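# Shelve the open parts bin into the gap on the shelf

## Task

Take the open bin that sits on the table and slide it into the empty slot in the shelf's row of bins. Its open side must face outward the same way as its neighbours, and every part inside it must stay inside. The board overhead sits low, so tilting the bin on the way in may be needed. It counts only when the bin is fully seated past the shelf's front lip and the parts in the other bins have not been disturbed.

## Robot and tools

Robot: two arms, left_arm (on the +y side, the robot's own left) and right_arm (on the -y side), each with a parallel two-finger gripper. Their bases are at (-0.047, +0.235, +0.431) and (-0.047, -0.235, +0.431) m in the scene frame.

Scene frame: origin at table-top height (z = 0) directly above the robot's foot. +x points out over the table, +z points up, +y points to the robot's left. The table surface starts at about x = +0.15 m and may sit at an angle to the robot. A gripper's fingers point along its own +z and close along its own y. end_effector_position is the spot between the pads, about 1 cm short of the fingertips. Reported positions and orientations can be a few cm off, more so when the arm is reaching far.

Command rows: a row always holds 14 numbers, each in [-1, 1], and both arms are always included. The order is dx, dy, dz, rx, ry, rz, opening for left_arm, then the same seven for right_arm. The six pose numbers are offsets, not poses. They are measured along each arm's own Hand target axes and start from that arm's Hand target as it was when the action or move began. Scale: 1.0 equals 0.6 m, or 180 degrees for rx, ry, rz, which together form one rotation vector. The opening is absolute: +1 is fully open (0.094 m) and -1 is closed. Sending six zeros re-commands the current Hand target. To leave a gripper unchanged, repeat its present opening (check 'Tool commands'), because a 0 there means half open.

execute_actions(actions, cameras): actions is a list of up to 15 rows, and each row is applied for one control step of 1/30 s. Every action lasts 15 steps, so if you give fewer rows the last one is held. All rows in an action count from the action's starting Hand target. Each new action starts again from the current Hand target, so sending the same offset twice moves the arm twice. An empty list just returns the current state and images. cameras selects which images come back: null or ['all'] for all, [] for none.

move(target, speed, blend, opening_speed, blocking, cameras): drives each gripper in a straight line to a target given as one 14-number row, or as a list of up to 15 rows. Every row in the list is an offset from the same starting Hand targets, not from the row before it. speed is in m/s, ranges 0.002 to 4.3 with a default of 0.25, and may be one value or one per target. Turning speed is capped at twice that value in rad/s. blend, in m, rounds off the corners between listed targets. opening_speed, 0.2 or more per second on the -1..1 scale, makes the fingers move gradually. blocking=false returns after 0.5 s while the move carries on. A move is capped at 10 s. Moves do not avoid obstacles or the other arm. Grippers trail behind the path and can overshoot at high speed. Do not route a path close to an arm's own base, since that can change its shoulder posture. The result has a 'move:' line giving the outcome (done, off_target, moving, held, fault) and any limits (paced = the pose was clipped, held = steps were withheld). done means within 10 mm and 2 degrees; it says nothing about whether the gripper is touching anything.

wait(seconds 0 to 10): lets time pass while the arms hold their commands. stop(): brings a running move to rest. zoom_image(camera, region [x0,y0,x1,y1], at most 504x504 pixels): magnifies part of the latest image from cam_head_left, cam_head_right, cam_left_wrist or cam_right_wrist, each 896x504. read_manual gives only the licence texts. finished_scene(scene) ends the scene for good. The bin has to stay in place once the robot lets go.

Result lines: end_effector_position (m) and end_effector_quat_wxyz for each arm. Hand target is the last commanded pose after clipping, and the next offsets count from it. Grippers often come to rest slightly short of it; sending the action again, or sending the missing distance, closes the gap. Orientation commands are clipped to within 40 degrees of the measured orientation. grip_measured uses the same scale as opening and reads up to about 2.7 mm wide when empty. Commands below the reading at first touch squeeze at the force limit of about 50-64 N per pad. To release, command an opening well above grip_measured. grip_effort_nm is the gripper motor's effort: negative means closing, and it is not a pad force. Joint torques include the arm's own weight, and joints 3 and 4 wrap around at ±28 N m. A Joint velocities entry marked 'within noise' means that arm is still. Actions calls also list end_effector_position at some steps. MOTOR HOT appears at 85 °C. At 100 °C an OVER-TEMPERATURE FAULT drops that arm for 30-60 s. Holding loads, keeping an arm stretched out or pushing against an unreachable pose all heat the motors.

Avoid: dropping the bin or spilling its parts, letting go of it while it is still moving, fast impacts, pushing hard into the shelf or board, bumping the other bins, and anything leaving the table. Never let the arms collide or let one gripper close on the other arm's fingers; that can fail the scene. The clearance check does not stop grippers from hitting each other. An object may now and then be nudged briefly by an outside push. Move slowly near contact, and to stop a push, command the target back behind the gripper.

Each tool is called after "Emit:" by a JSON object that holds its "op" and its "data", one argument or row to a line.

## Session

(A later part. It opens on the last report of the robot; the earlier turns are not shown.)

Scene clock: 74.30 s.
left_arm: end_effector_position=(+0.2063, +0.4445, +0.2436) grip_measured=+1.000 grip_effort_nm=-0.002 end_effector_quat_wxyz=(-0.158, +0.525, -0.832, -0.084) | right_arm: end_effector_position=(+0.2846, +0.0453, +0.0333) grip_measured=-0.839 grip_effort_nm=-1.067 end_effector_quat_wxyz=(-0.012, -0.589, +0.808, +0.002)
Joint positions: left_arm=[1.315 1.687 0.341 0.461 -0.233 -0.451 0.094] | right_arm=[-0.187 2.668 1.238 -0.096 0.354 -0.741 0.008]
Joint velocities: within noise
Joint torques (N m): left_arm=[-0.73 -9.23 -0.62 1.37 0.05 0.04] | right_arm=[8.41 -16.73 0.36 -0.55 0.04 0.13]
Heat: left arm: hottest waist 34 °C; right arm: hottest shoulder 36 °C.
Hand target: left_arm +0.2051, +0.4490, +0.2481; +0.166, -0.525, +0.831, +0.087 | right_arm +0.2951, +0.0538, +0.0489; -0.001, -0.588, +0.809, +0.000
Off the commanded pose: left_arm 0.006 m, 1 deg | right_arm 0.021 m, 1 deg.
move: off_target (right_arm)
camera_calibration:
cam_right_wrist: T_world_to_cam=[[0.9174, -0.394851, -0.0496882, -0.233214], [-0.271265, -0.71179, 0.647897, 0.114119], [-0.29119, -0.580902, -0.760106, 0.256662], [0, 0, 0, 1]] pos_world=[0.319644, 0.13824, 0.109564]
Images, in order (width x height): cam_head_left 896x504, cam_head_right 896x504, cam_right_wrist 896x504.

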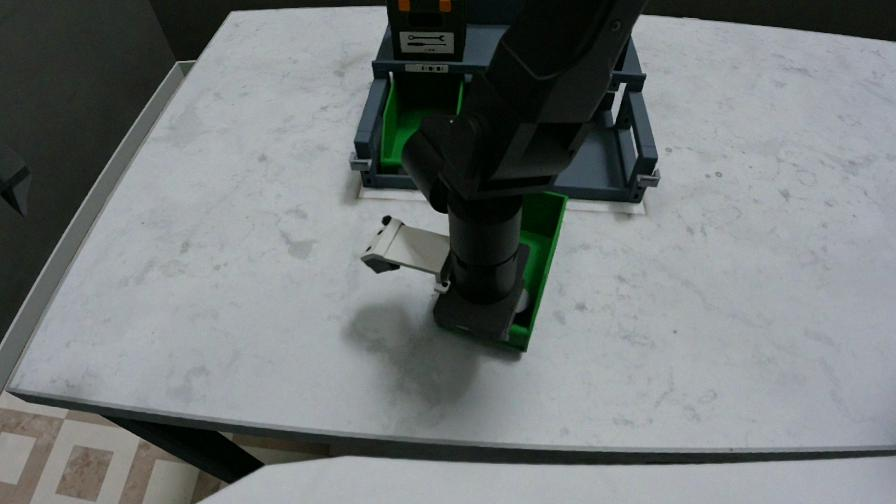

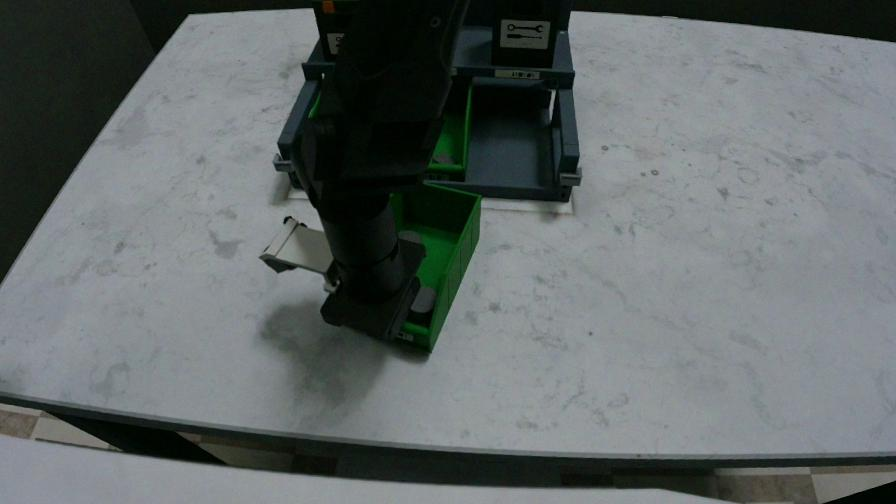

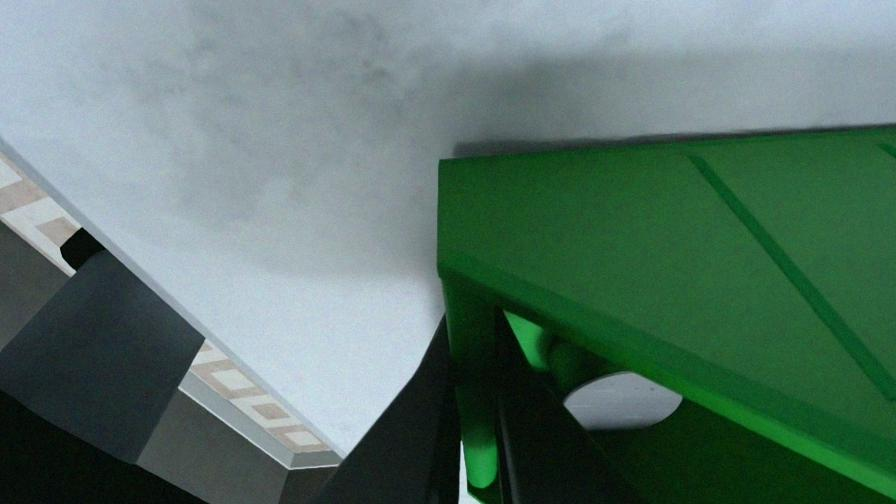

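Emit:
{"op": "move", "data": {
  "target": [
    [0,0,0,0,0,0,1, 0,0,-0.0695,0,0,0,-1],
    [0,0,0,0,0,0,1, 0.1812,-0.0508,-0.0695,0,0,-0.0667,-1]
  ],
  "cameras": ["cam_head_left","cam_head_right","cam_right_wrist"],
  "speed": 0.1
}}

Scene clock: 85.67 s.
left_arm: end_effector_position=(+0.2063, +0.4445, +0.2436) grip_measured=+1.000 grip_effort_nm=0.007 end_effector_quat_wxyz=(-0.158, +0.525, -0.832, -0.084) | right_arm: end_effector_position=(+0.2712, -0.0617, +0.0778) grip_measured=-0.839 grip_effort_nm=-1.067 end_effector_quat_wxyz=(-0.023, -0.671, +0.741, +0.010)
Joint positions: left_arm=[1.315 1.687 0.341 0.461 -0.233 -0.451 0.094] | right_arm=[-0.361 2.468 0.954 0.024 0.337 -1.129 0.008]
Joint velocities: within noise
Joint torques (N m): left_arm=[-0.79 -9.23 -0.62 1.37 0.04 0.04] | right_arm=[6.24 -15.38 -0.76 0.62 -0.03 -0.03]
Heat: left arm: hottest waist 34 °C; right arm: hottest shoulder 36 °C.
Hand target: left_arm +0.2051, +0.4490, +0.2481; +0.165, -0.525, +0.831, +0.087 | right_arm +0.2906, -0.0589, +0.0908; -0.001, -0.669, +0.743, +0.000
Off the commanded pose: left_arm 0.006 m, 1 deg | right_arm 0.023 m, 3 deg.
move: off_target (right_arm)
camera_calibration:
cam_right_wrist: T_world_to_cam=[[0.978128, -0.193466, -0.0763932, -0.262924], [-0.0979217, -0.752322, 0.651477, -0.0442995], [-0.183511, -0.629748, -0.754812, 0.191796], [0, 0, 0, 1]] pos_world=[0.288032, 0.0365888, 0.153544]
Images, in order (width x height): cam_head_left 896x504, cam_head_right 896x504, cam_right_wrist 896x504.

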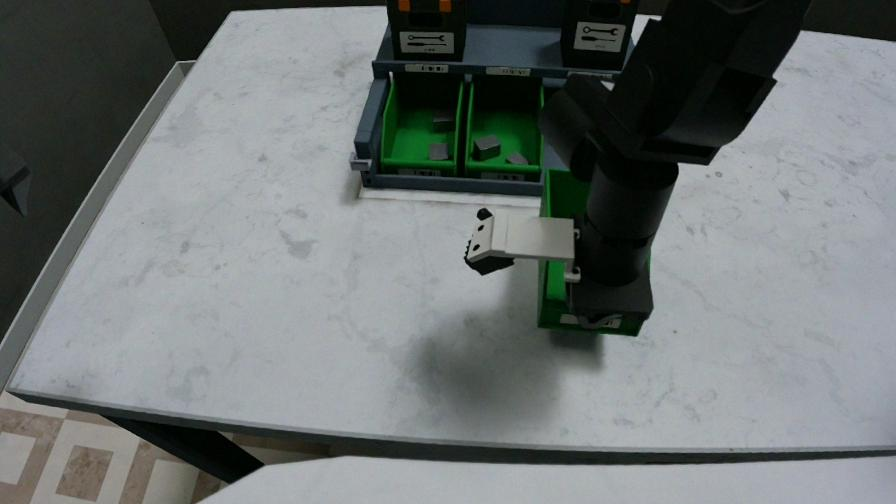

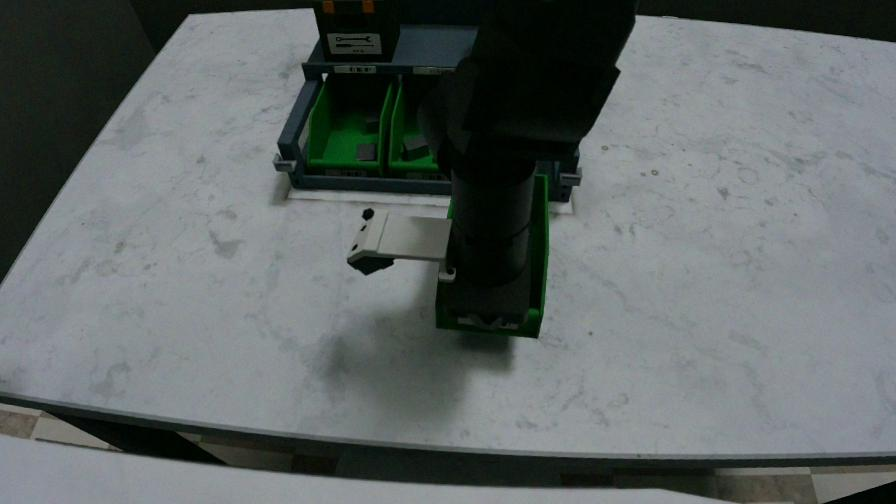

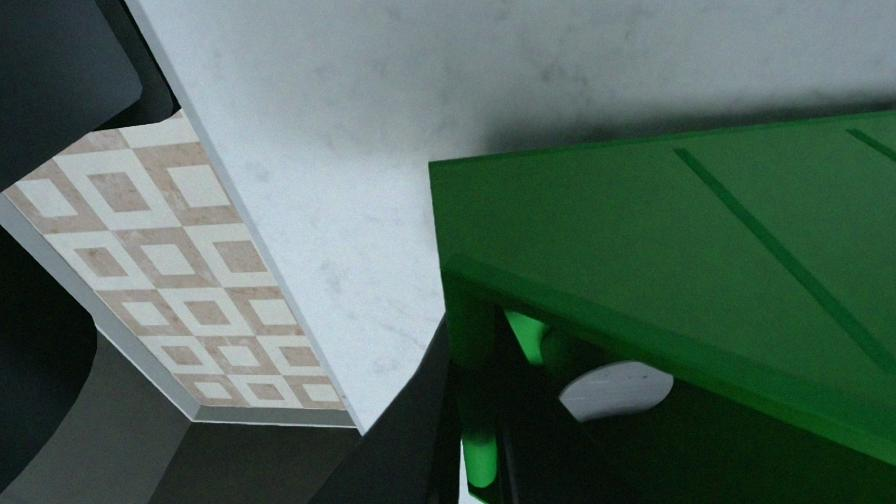

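Emit:
{"op": "zoom_image", "data": {
  "camera": "cam_head_right",
  "region": [400, 140, 620, 350]
}}

Emit:
{"op": "zoom_image", "data": {
  "camera": "cam_head_left",
  "region": [500, 140, 720, 350]
}}

Scaled by 2.291.

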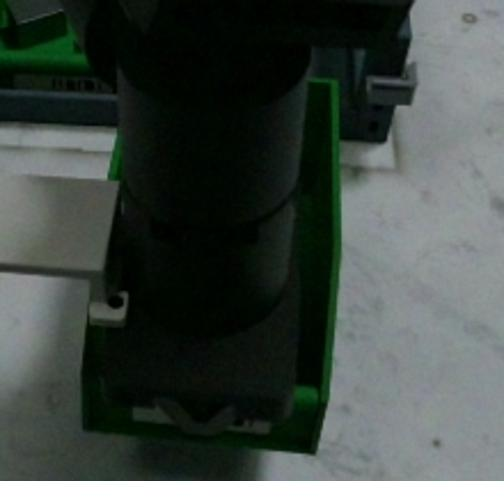

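Scaled by 2.291.

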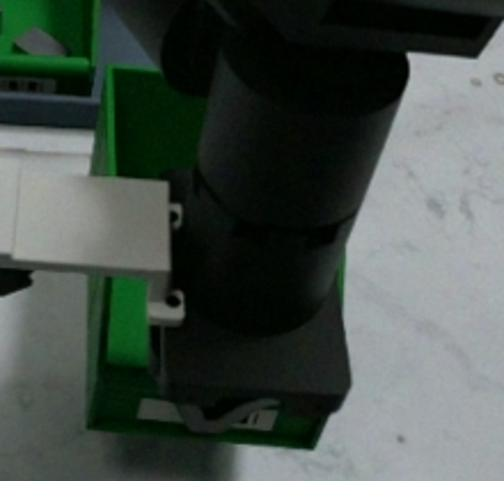

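Emit:
{"op": "move", "data": {
  "target": [0.2417,-0.631,-0.1687,-0.0361,0.1156,-0.1399,1, 0,0,0,0,0,0,-1],
  "cameras": ["cam_head_left","cam_head_right","cam_left_wrist"]
}}

Scene clock: 102.70 s.
left_arm: end_effector_position=(+0.4524, +0.1376, +0.2944) grip_measured=+1.000 grip_effort_nm=0.007 end_effector_quat_wxyz=(+0.006, +0.702, -0.712, -0.012) | right_arm: end_effector_position=(+0.2715, -0.0616, +0.0780) grip_measured=-0.839 grip_effort_nm=-1.062 end_effector_quat_wxyz=(-0.022, -0.671, +0.741, +0.009)
Joint positions: left_arm=[0.465 1.922 1.149 -0.657 -0.325 -1.784 0.094] | right_arm=[-0.361 2.468 0.954 0.024 0.337 -1.13 0.008]
Joint velocities: within noise
Joint torques (N m): left_arm=[-6.36 -12.92 7.32 0.05 0.07 -0.23] | right_arm=[6.01 -15.33 -0.73 0.46 -0.03 -0.08]
Heat: left arm: hottest waist 33 °C; right arm: hottest shoulder 35 °C.
Hand target: left_arm +0.4701, +0.1300, +0.3001; +0.000, +0.707, -0.707, +0.000 | right_arm +0.2907, -0.0590, +0.0908; -0.001, -0.669, +0.743, -0.001
Off the commanded pose: left_arm 0.020 m, 2 deg | right_arm 0.023 m, 3 deg.
move: off_target (left_arm, right_arm)
camera_calibration:
cam_left_wrist: T_world_to_cam=[[0.995702, -0.0676066, -0.0632965, -0.416617], [-0.015024, -0.792315, 0.609927, -0.0370637], [-0.0913859, -0.606355, -0.789925, 0.482298], [0, 0, 0, 1]] pos_world=[0.458345, 0.234911, 0.377215]
Images, in order (width x height): cam_head_left 896x504, cam_head_right 896x504, cam_left_wrist 896x504.

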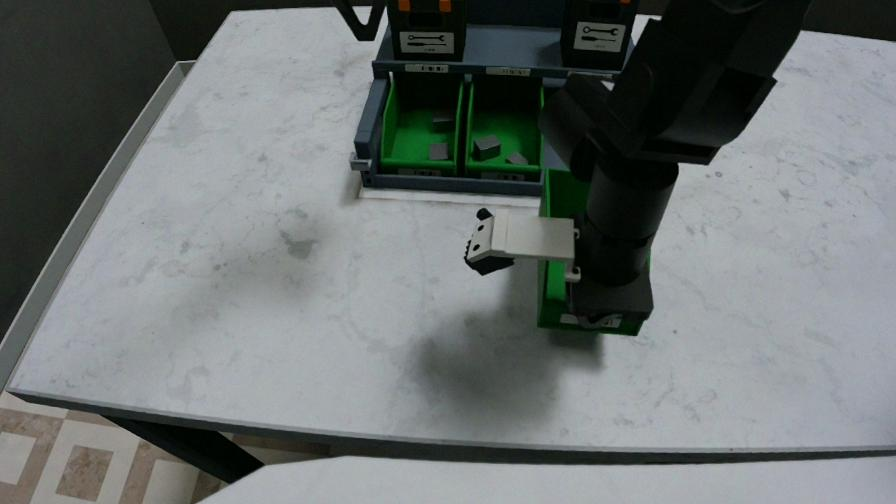

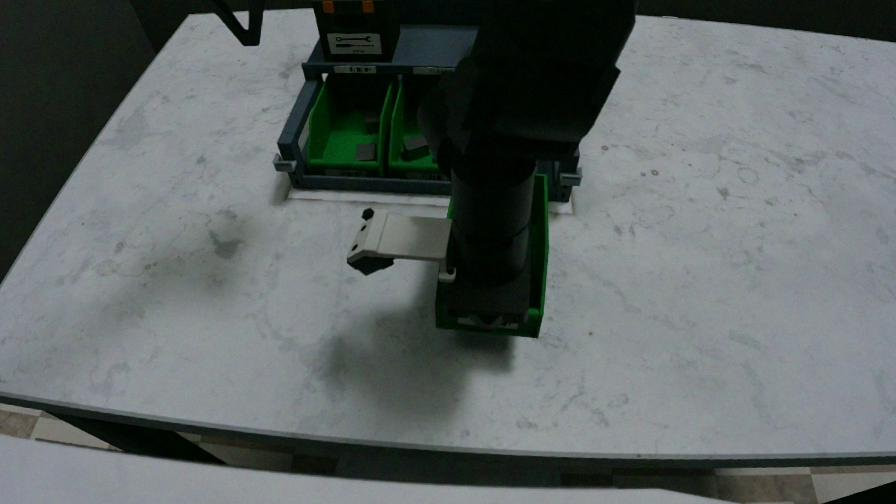

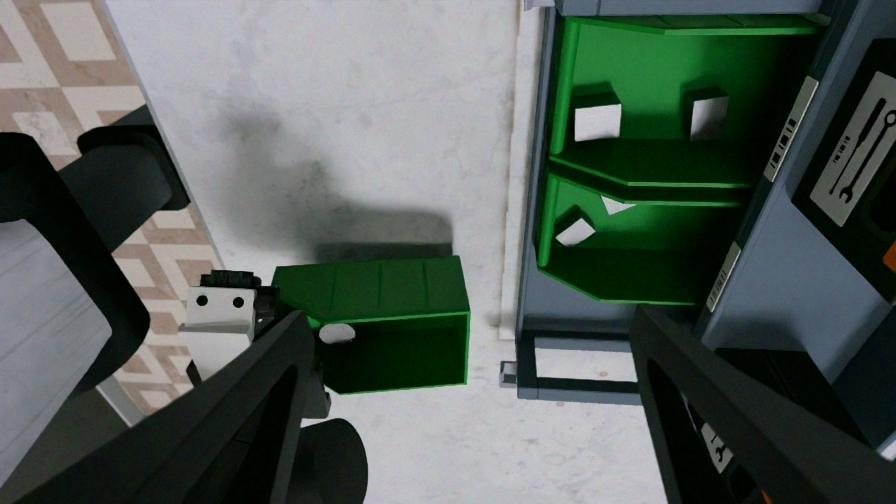

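Emit:
{"op": "zoom_image", "data": {
  "camera": "cam_left_wrist",
  "region": [490, 140, 790, 420]
}}

Emit:
{"op": "zoom_image", "data": {
  "camera": "cam_left_wrist",
  "region": [250, 230, 530, 420]
}}

Scaled by 1.680.

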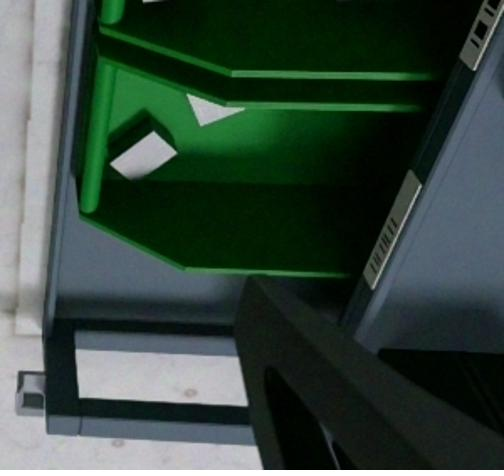

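Scaled by 1.800.

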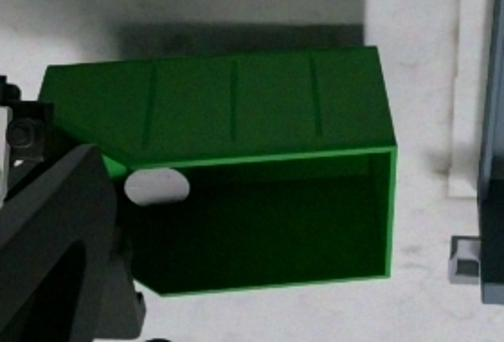

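Emit:
{"op": "move", "data": {
  "target": [0,0,0,0,0,0,1, 0.0132,-0.0718,-0.02,0,0,-0.0094,-1],
  "speed": 0.1
}}

Emit:
{"op": "zoom_image", "data": {
  "camera": "cam_left_wrist",
  "region": [260, 140, 760, 420]
}}

Emit:
{"op": "zoom_image", "data": {
  "camera": "cam_head_right",
  "region": [400, 60, 640, 340]
}}

Scene clock: 112.67 s.
left_arm: end_effector_position=(+0.4526, +0.1376, +0.2945) grip_measured=+1.000 grip_effort_nm=0.002 end_effector_quat_wxyz=(+0.006, +0.703, -0.711, -0.012) | right_arm: end_effector_position=(+0.3143, -0.0727, +0.0909) grip_measured=-0.839 grip_effort_nm=-1.062 end_effector_quat_wxyz=(-0.016, -0.681, +0.732, +0.008)
Joint positions: left_arm=[0.465 1.922 1.149 -0.657 -0.325 -1.785 0.094] | right_arm=[-0.406 2.408 1.004 -0.056 0.331 -1.207 0.008]
Joint velocities: within noise
Joint torques (N m): left_arm=[-6.36 -12.92 7.34 0.05 0.06 -0.23] | right_arm=[6.01 -15.21 0.57 -0.21 -0.08 -0.02]
Heat: left arm: hottest waist 33 °C; right arm: hottest shoulder 35 °C.
Hand target: left_arm +0.4703, +0.1300, +0.3001; +0.000, +0.707, -0.707, +0.000 | right_arm +0.3325, -0.0713, +0.1028; +0.001, +0.680, -0.733, +0.000
Off the commanded pose: left_arm 0.020 m, 2 deg | right_arm 0.022 m, 2 deg.
move: off_target (left_arm, right_arm)
camera_calibration:
cam_left_wrist: T_world_to_cam=[[0.995804, -0.066367, -0.0630072, -0.417157], [-0.0142141, -0.792328, 0.609929, -0.0374922], [-0.0904016, -0.606474, -0.789947, 0.48197], [0, 0, 0, 1]] pos_world=[0.458445, 0.234911, 0.377315]
cam_right_wrist: T_world_to_cam=[[0.983725, -0.167151, -0.0659193, -0.306927], [-0.0857903, -0.759294, 0.645068, -0.0605393], [-0.157876, -0.628914, -0.761277, 0.195238], [0, 0, 0, 1]] pos_world=[0.327561, 0.0255179, 0.16745]

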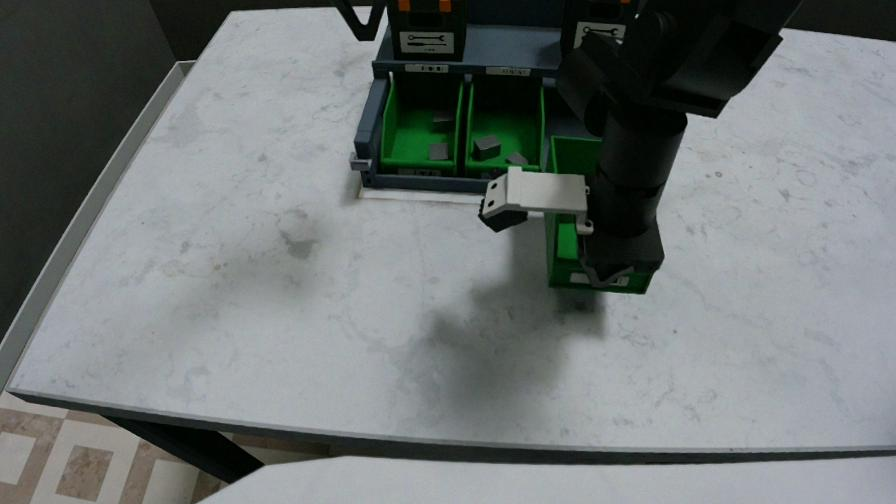

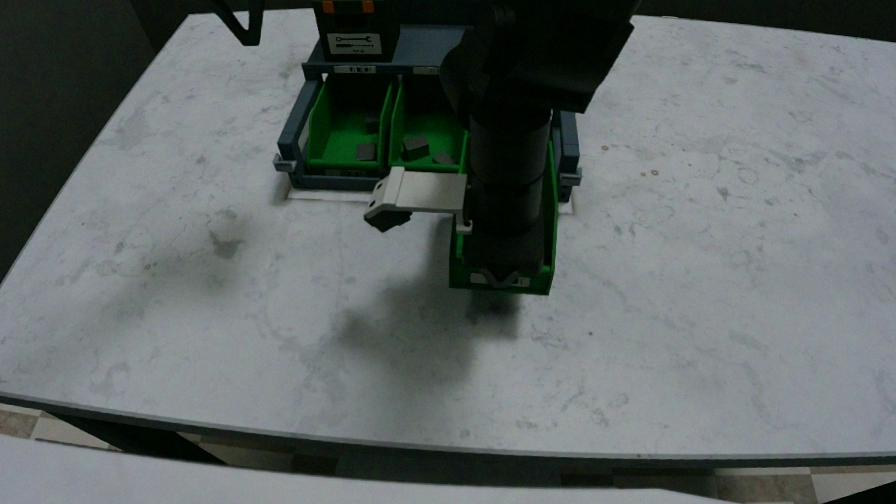

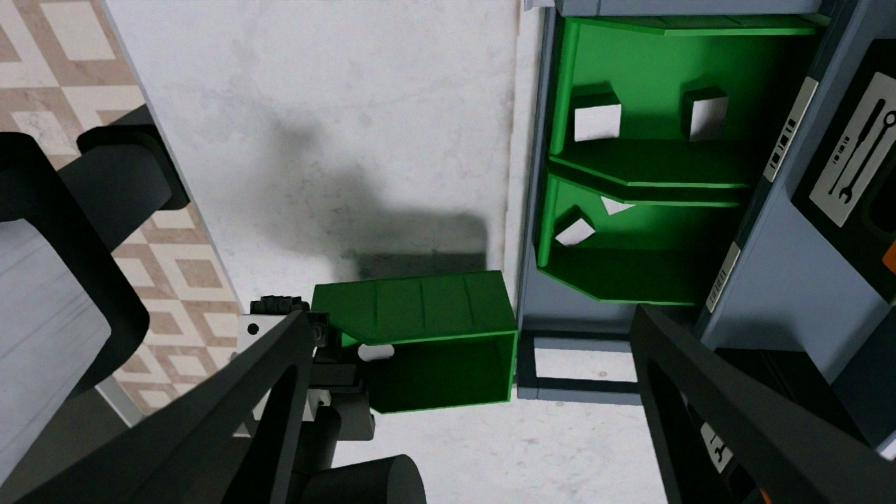

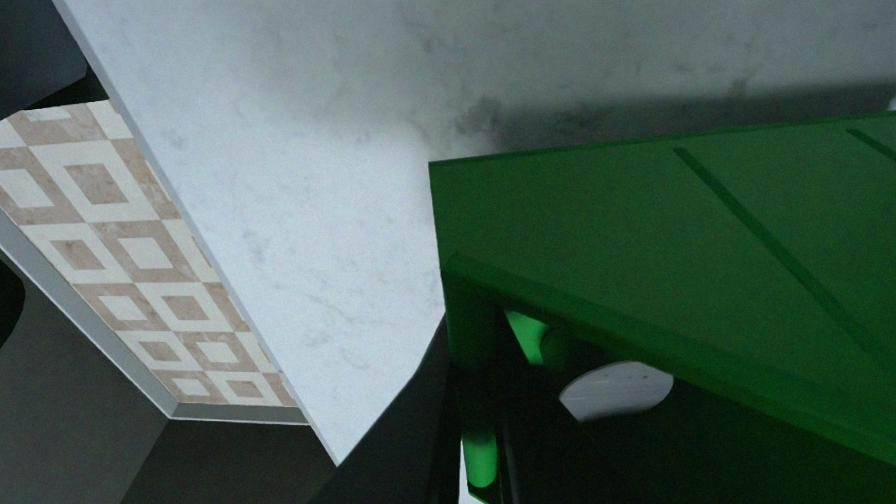

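Scaled by 1.008.

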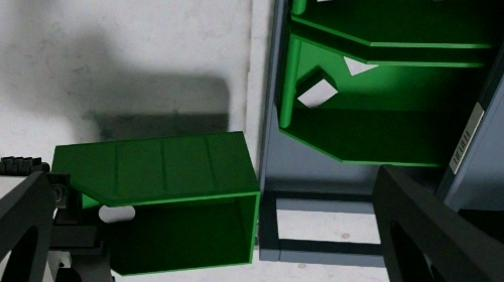

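Scaled by 1.800.

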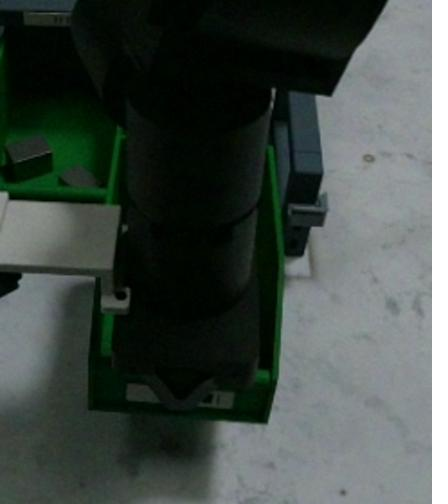

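Emit:
{"op": "move", "data": {
  "target": [0,0,0,0,0,0,1, 0.0073,-0.077,0,0,0,0,-1],
  "speed": 0.1,
  "cameras": ["cam_head_left","cam_head_right","cam_left_wrist"]
}}

Emit:
{"op": "zoom_image", "data": {
  "camera": "cam_left_wrist",
  "region": [300, 200, 700, 420]
}}

Scene clock: 119.53 s.
left_arm: end_effector_position=(+0.4526, +0.1376, +0.2945) grip_measured=+1.000 grip_effort_nm=0.007 end_effector_quat_wxyz=(+0.006, +0.703, -0.711, -0.012) | right_arm: end_effector_position=(+0.3543, -0.0804, +0.0878) grip_measured=-0.839 grip_effort_nm=-1.062 end_effector_quat_wxyz=(-0.019, -0.682, +0.731, +0.010)
Joint positions: left_arm=[0.465 1.922 1.149 -0.657 -0.325 -1.785 0.094] | right_arm=[-0.446 2.407 1.102 -0.151 0.325 -1.249 0.008]
Joint velocities: within noise
Joint torques (N m): left_arm=[-6.36 -12.92 7.34 0.06 0.07 -0.23] | right_arm=[6.12 -16.67 1.74 -0.29 -0.09 -0.05]
Heat: left arm: hottest waist 34 °C; right arm: hottest shoulder 35 °C.
Hand target: left_arm +0.4703, +0.1300, +0.3001; +0.000, +0.707, -0.707, +0.000 | right_arm +0.3782, -0.0792, +0.1028; +0.001, +0.680, -0.733, +0.000
Off the commanded pose: left_arm 0.020 m, 2 deg | right_arm 0.028 m, 2 deg.
move: off_target (left_arm, right_arm)
camera_calibration:
cam_left_wrist: T_world_to_cam=[[0.995804, -0.066367, -0.0630072, -0.417157], [-0.0142141, -0.792328, 0.609929, -0.0374922], [-0.0904016, -0.606474, -0.789947, 0.48197], [0, 0, 0, 1]] pos_world=[0.458445, 0.234911, 0.377315]
Images, in order (width x height): cam_head_left 896x504, cam_head_right 896x504, cam_left_wrist 896x504.

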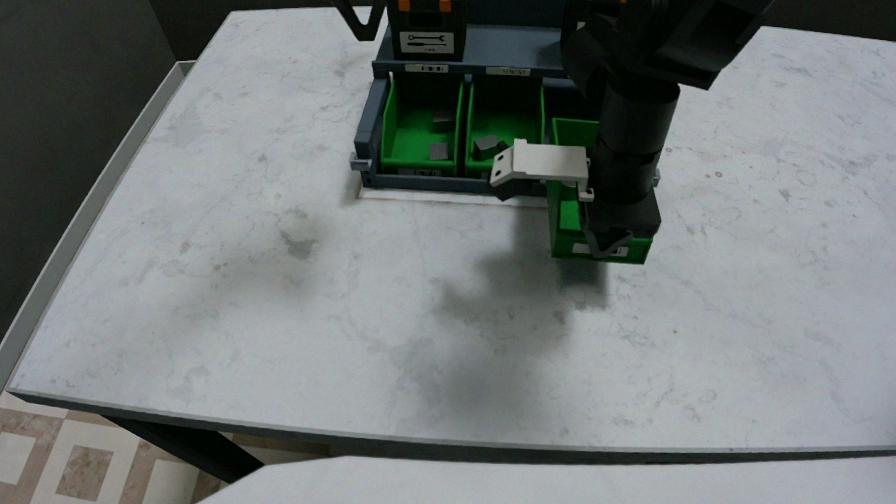

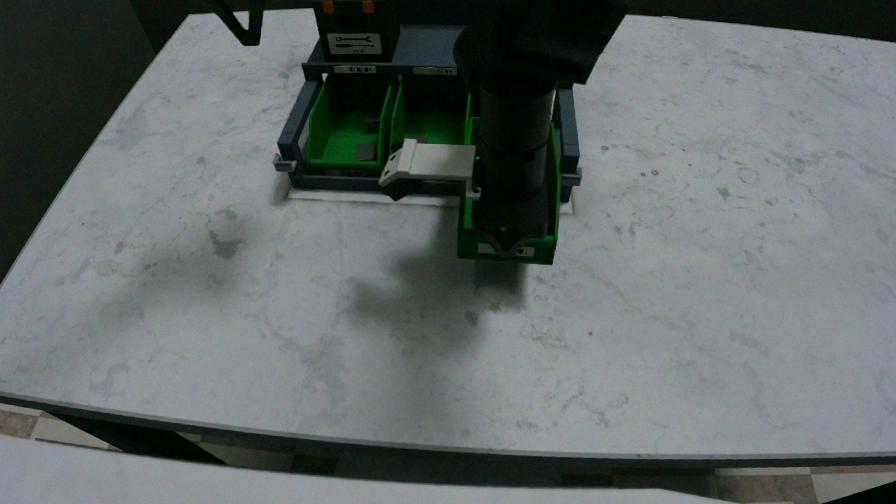

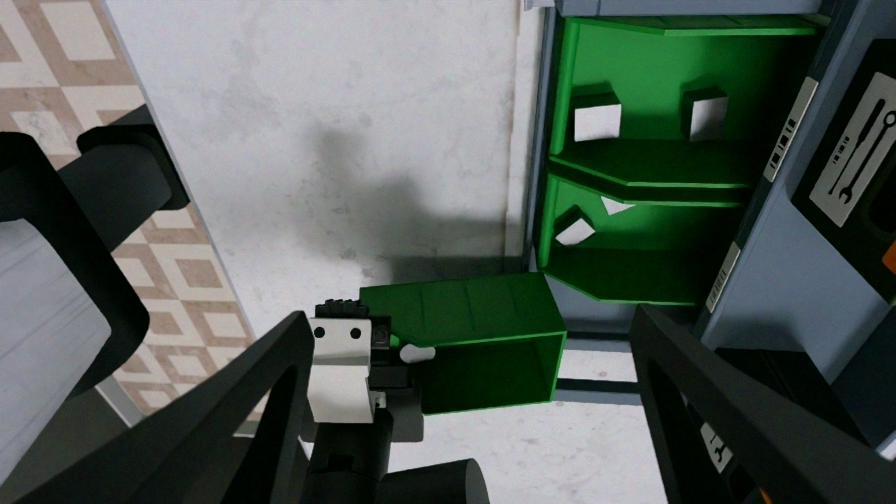

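Scaled by 1.260.

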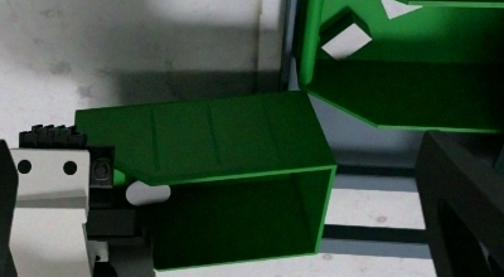

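Emit:
{"op": "move", "data": {
  "target": [0,0,0,0,0,0,1, 0.0028,-0.0767,0.0222,0,0,0,-1],
  "speed": 0.08,
  "cameras": ["cam_head_left","cam_head_right","cam_left_wrist"]
}}

Emit:
{"op": "zoom_image", "data": {
  "camera": "cam_left_wrist",
  "region": [350, 200, 750, 420]
}}

Scene clock: 122.33 s.
left_arm: end_effector_position=(+0.4526, +0.1376, +0.2945) grip_measured=+1.000 grip_effort_nm=0.002 end_effector_quat_wxyz=(+0.006, +0.703, -0.711, -0.012) | right_arm: end_effector_position=(+0.4110, -0.0859, +0.0855) grip_measured=-0.839 grip_effort_nm=-1.067 end_effector_quat_wxyz=(-0.009, -0.679, +0.734, +0.005)
Joint positions: left_arm=[0.465 1.922 1.149 -0.657 -0.325 -1.785 0.094] | right_arm=[-0.483 2.417 1.235 -0.237 0.319 -1.288 0.008]
Joint velocities: within noise
Joint torques (N m): left_arm=[-6.42 -12.92 7.34 0.06 0.07 -0.23] | right_arm=[6.89 -15.21 3.04 -0.21 -0.08 -0.05]
Heat: left arm: hottest waist 34 °C; right arm: hottest shoulder 35 °C.
Hand target: left_arm +0.4703, +0.1300, +0.3001; +0.000, +0.707, -0.707, +0.000 | right_arm +0.4242, -0.0843, +0.0895; +0.001, +0.680, -0.733, +0.000
Off the commanded pose: left_arm 0.020 m, 2 deg | right_arm 0.014 m, 1 deg.
move: off_target (left_arm, right_arm)
camera_calibration:
cam_left_wrist: T_world_to_cam=[[0.995804, -0.066367, -0.0630072, -0.417157], [-0.0142141, -0.792328, 0.609929, -0.0374922], [-0.0904016, -0.606474, -0.789947, 0.48197], [0, 0, 0, 1]] pos_world=[0.458445, 0.234911, 0.377315]
Images, in order (width x height): cam_head_left 896x504, cam_head_right 896x504, cam_left_wrist 896x504.

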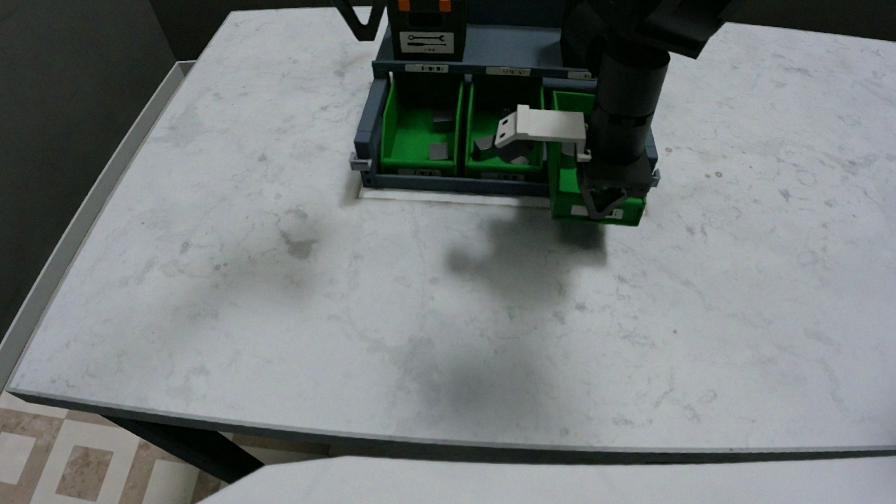

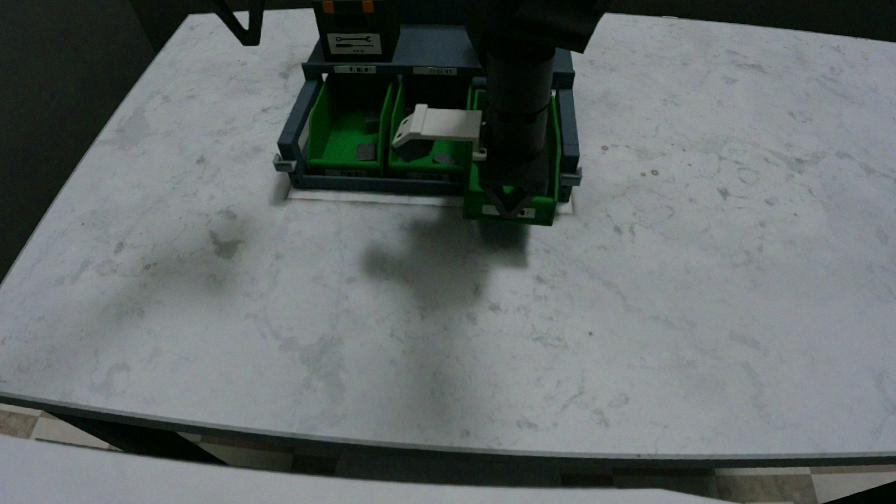

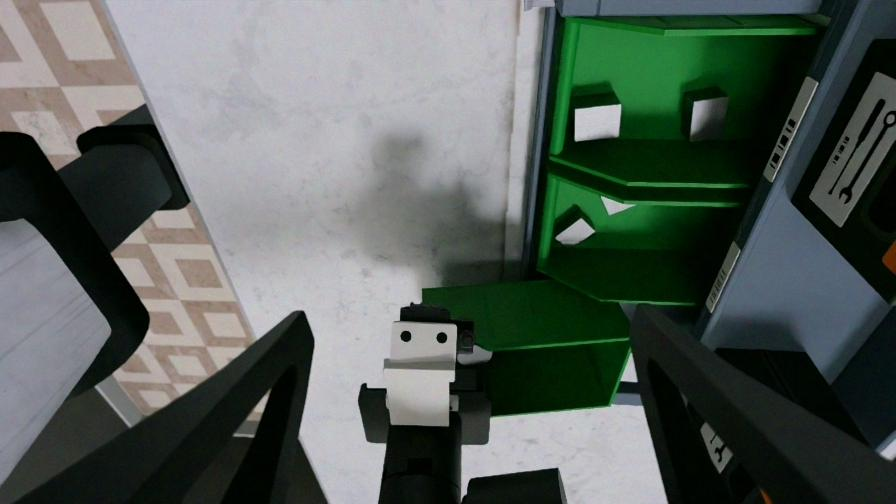

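Scaled by 1.260.

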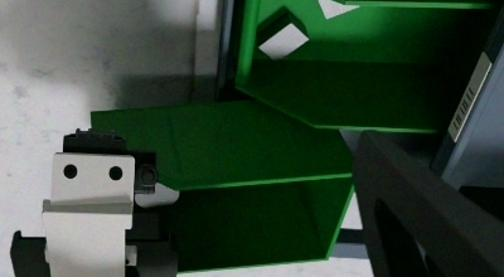

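Emit:
{"op": "move", "data": {
  "target": [0,0,0,0,0,0,1, 0.001,-0.0318,0.0165,-0.0222,0,0,-1],
  "speed": 0.08
}}

Emit:
{"op": "zoom_image", "data": {
  "camera": "cam_head_right",
  "region": [420, 60, 600, 240]
}}

Scene clock: 130.70 s.
left_arm: end_effector_position=(+0.4526, +0.1376, +0.2945) grip_measured=+1.000 grip_effort_nm=-0.002 end_effector_quat_wxyz=(+0.006, +0.703, -0.711, -0.012) | right_arm: end_effector_position=(+0.4280, -0.0886, +0.0755) grip_measured=-0.839 grip_effort_nm=-1.062 end_effector_quat_wxyz=(-0.034, -0.679, +0.733, +0.031)
Joint positions: left_arm=[0.465 1.922 1.149 -0.657 -0.325 -1.785 0.094] | right_arm=[-0.506 2.458 1.35 -0.377 0.298 -1.29 0.008]
Joint velocities: within noise
Joint torques (N m): left_arm=[-6.36 -12.92 7.34 0.06 0.07 -0.23] | right_arm=[7.3 -15.91 3.78 -0.42 -0.13 -0.07]
Heat: left arm: hottest waist 34 °C; right arm: hottest shoulder 36 °C.
Hand target: left_arm +0.4703, +0.1300, +0.3001; +0.000, +0.707, -0.707, +0.000 | right_arm +0.4430, -0.0864, +0.0795; +0.024, +0.679, -0.733, -0.025
Off the commanded pose: left_arm 0.020 m, 2 deg | right_arm 0.016 m, 1 deg.
move: off_target (left_arm, right_arm)
camera_calibration:
cam_left_wrist: T_world_to_cam=[[0.995804, -0.066367, -0.0630072, -0.417157], [-0.0142141, -0.792328, 0.609929, -0.0374922], [-0.0904016, -0.606474, -0.789947, 0.48197], [0, 0, 0, 1]] pos_world=[0.458445, 0.234911, 0.377315]
cam_right_wrist: T_world_to_cam=[[0.977419, -0.171096, -0.124012, -0.415748], [-0.0524448, -0.76492, 0.641987, -0.0675733], [-0.2047, -0.620986, -0.75662, 0.211837], [0, 0, 0, 1]] pos_world=[0.446179, 0.00872709, 0.152104]

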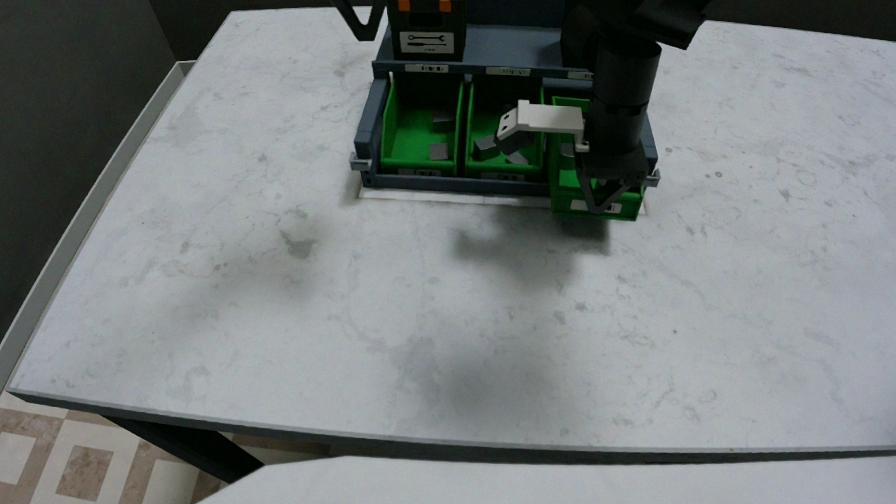

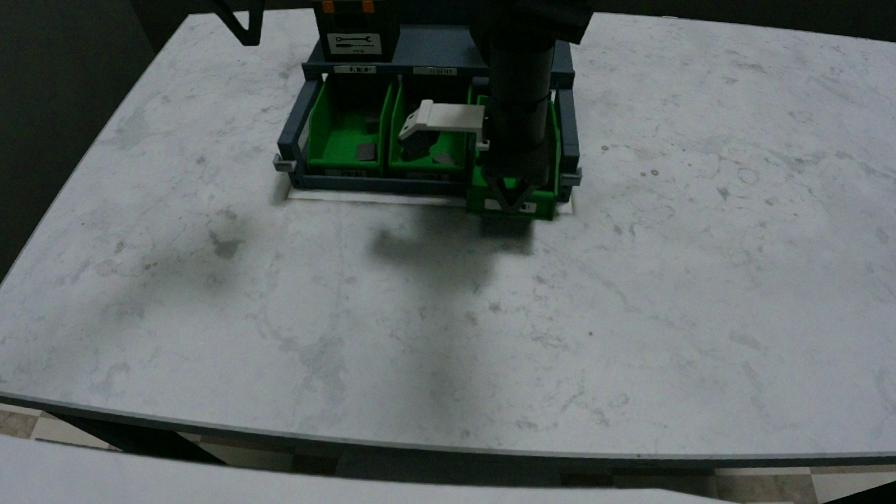

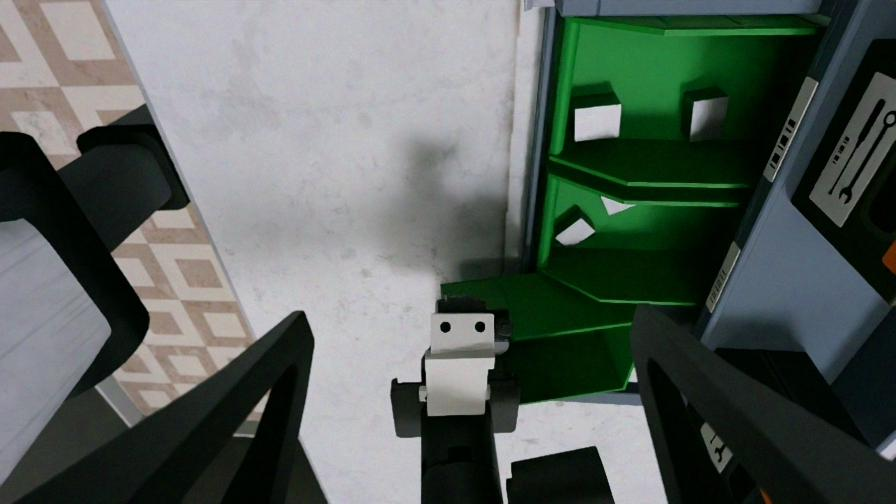

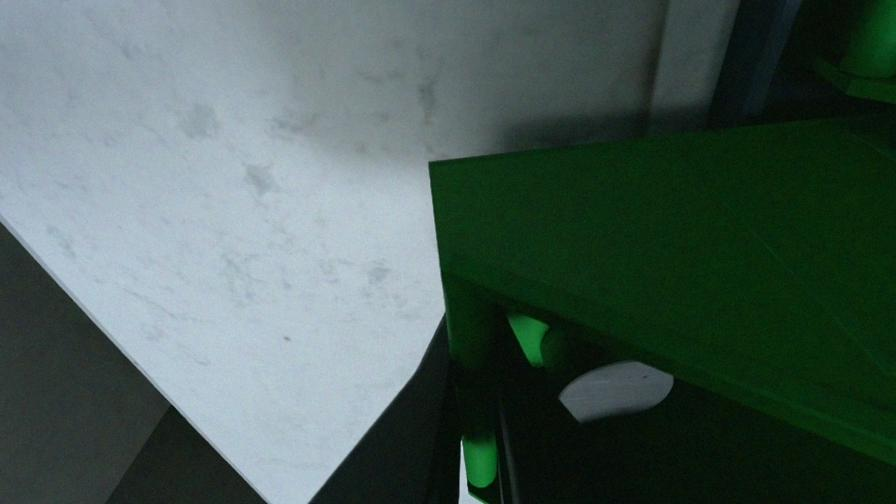

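Scaled by 2.800.

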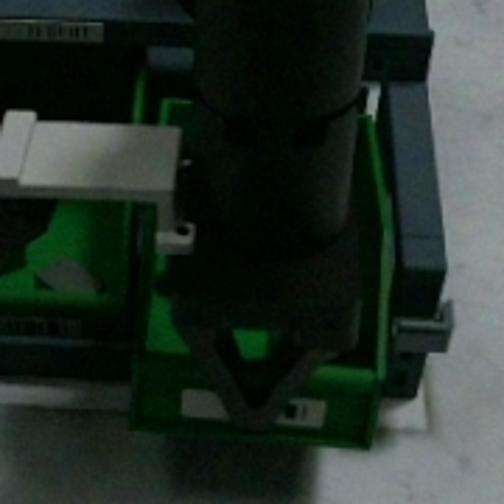

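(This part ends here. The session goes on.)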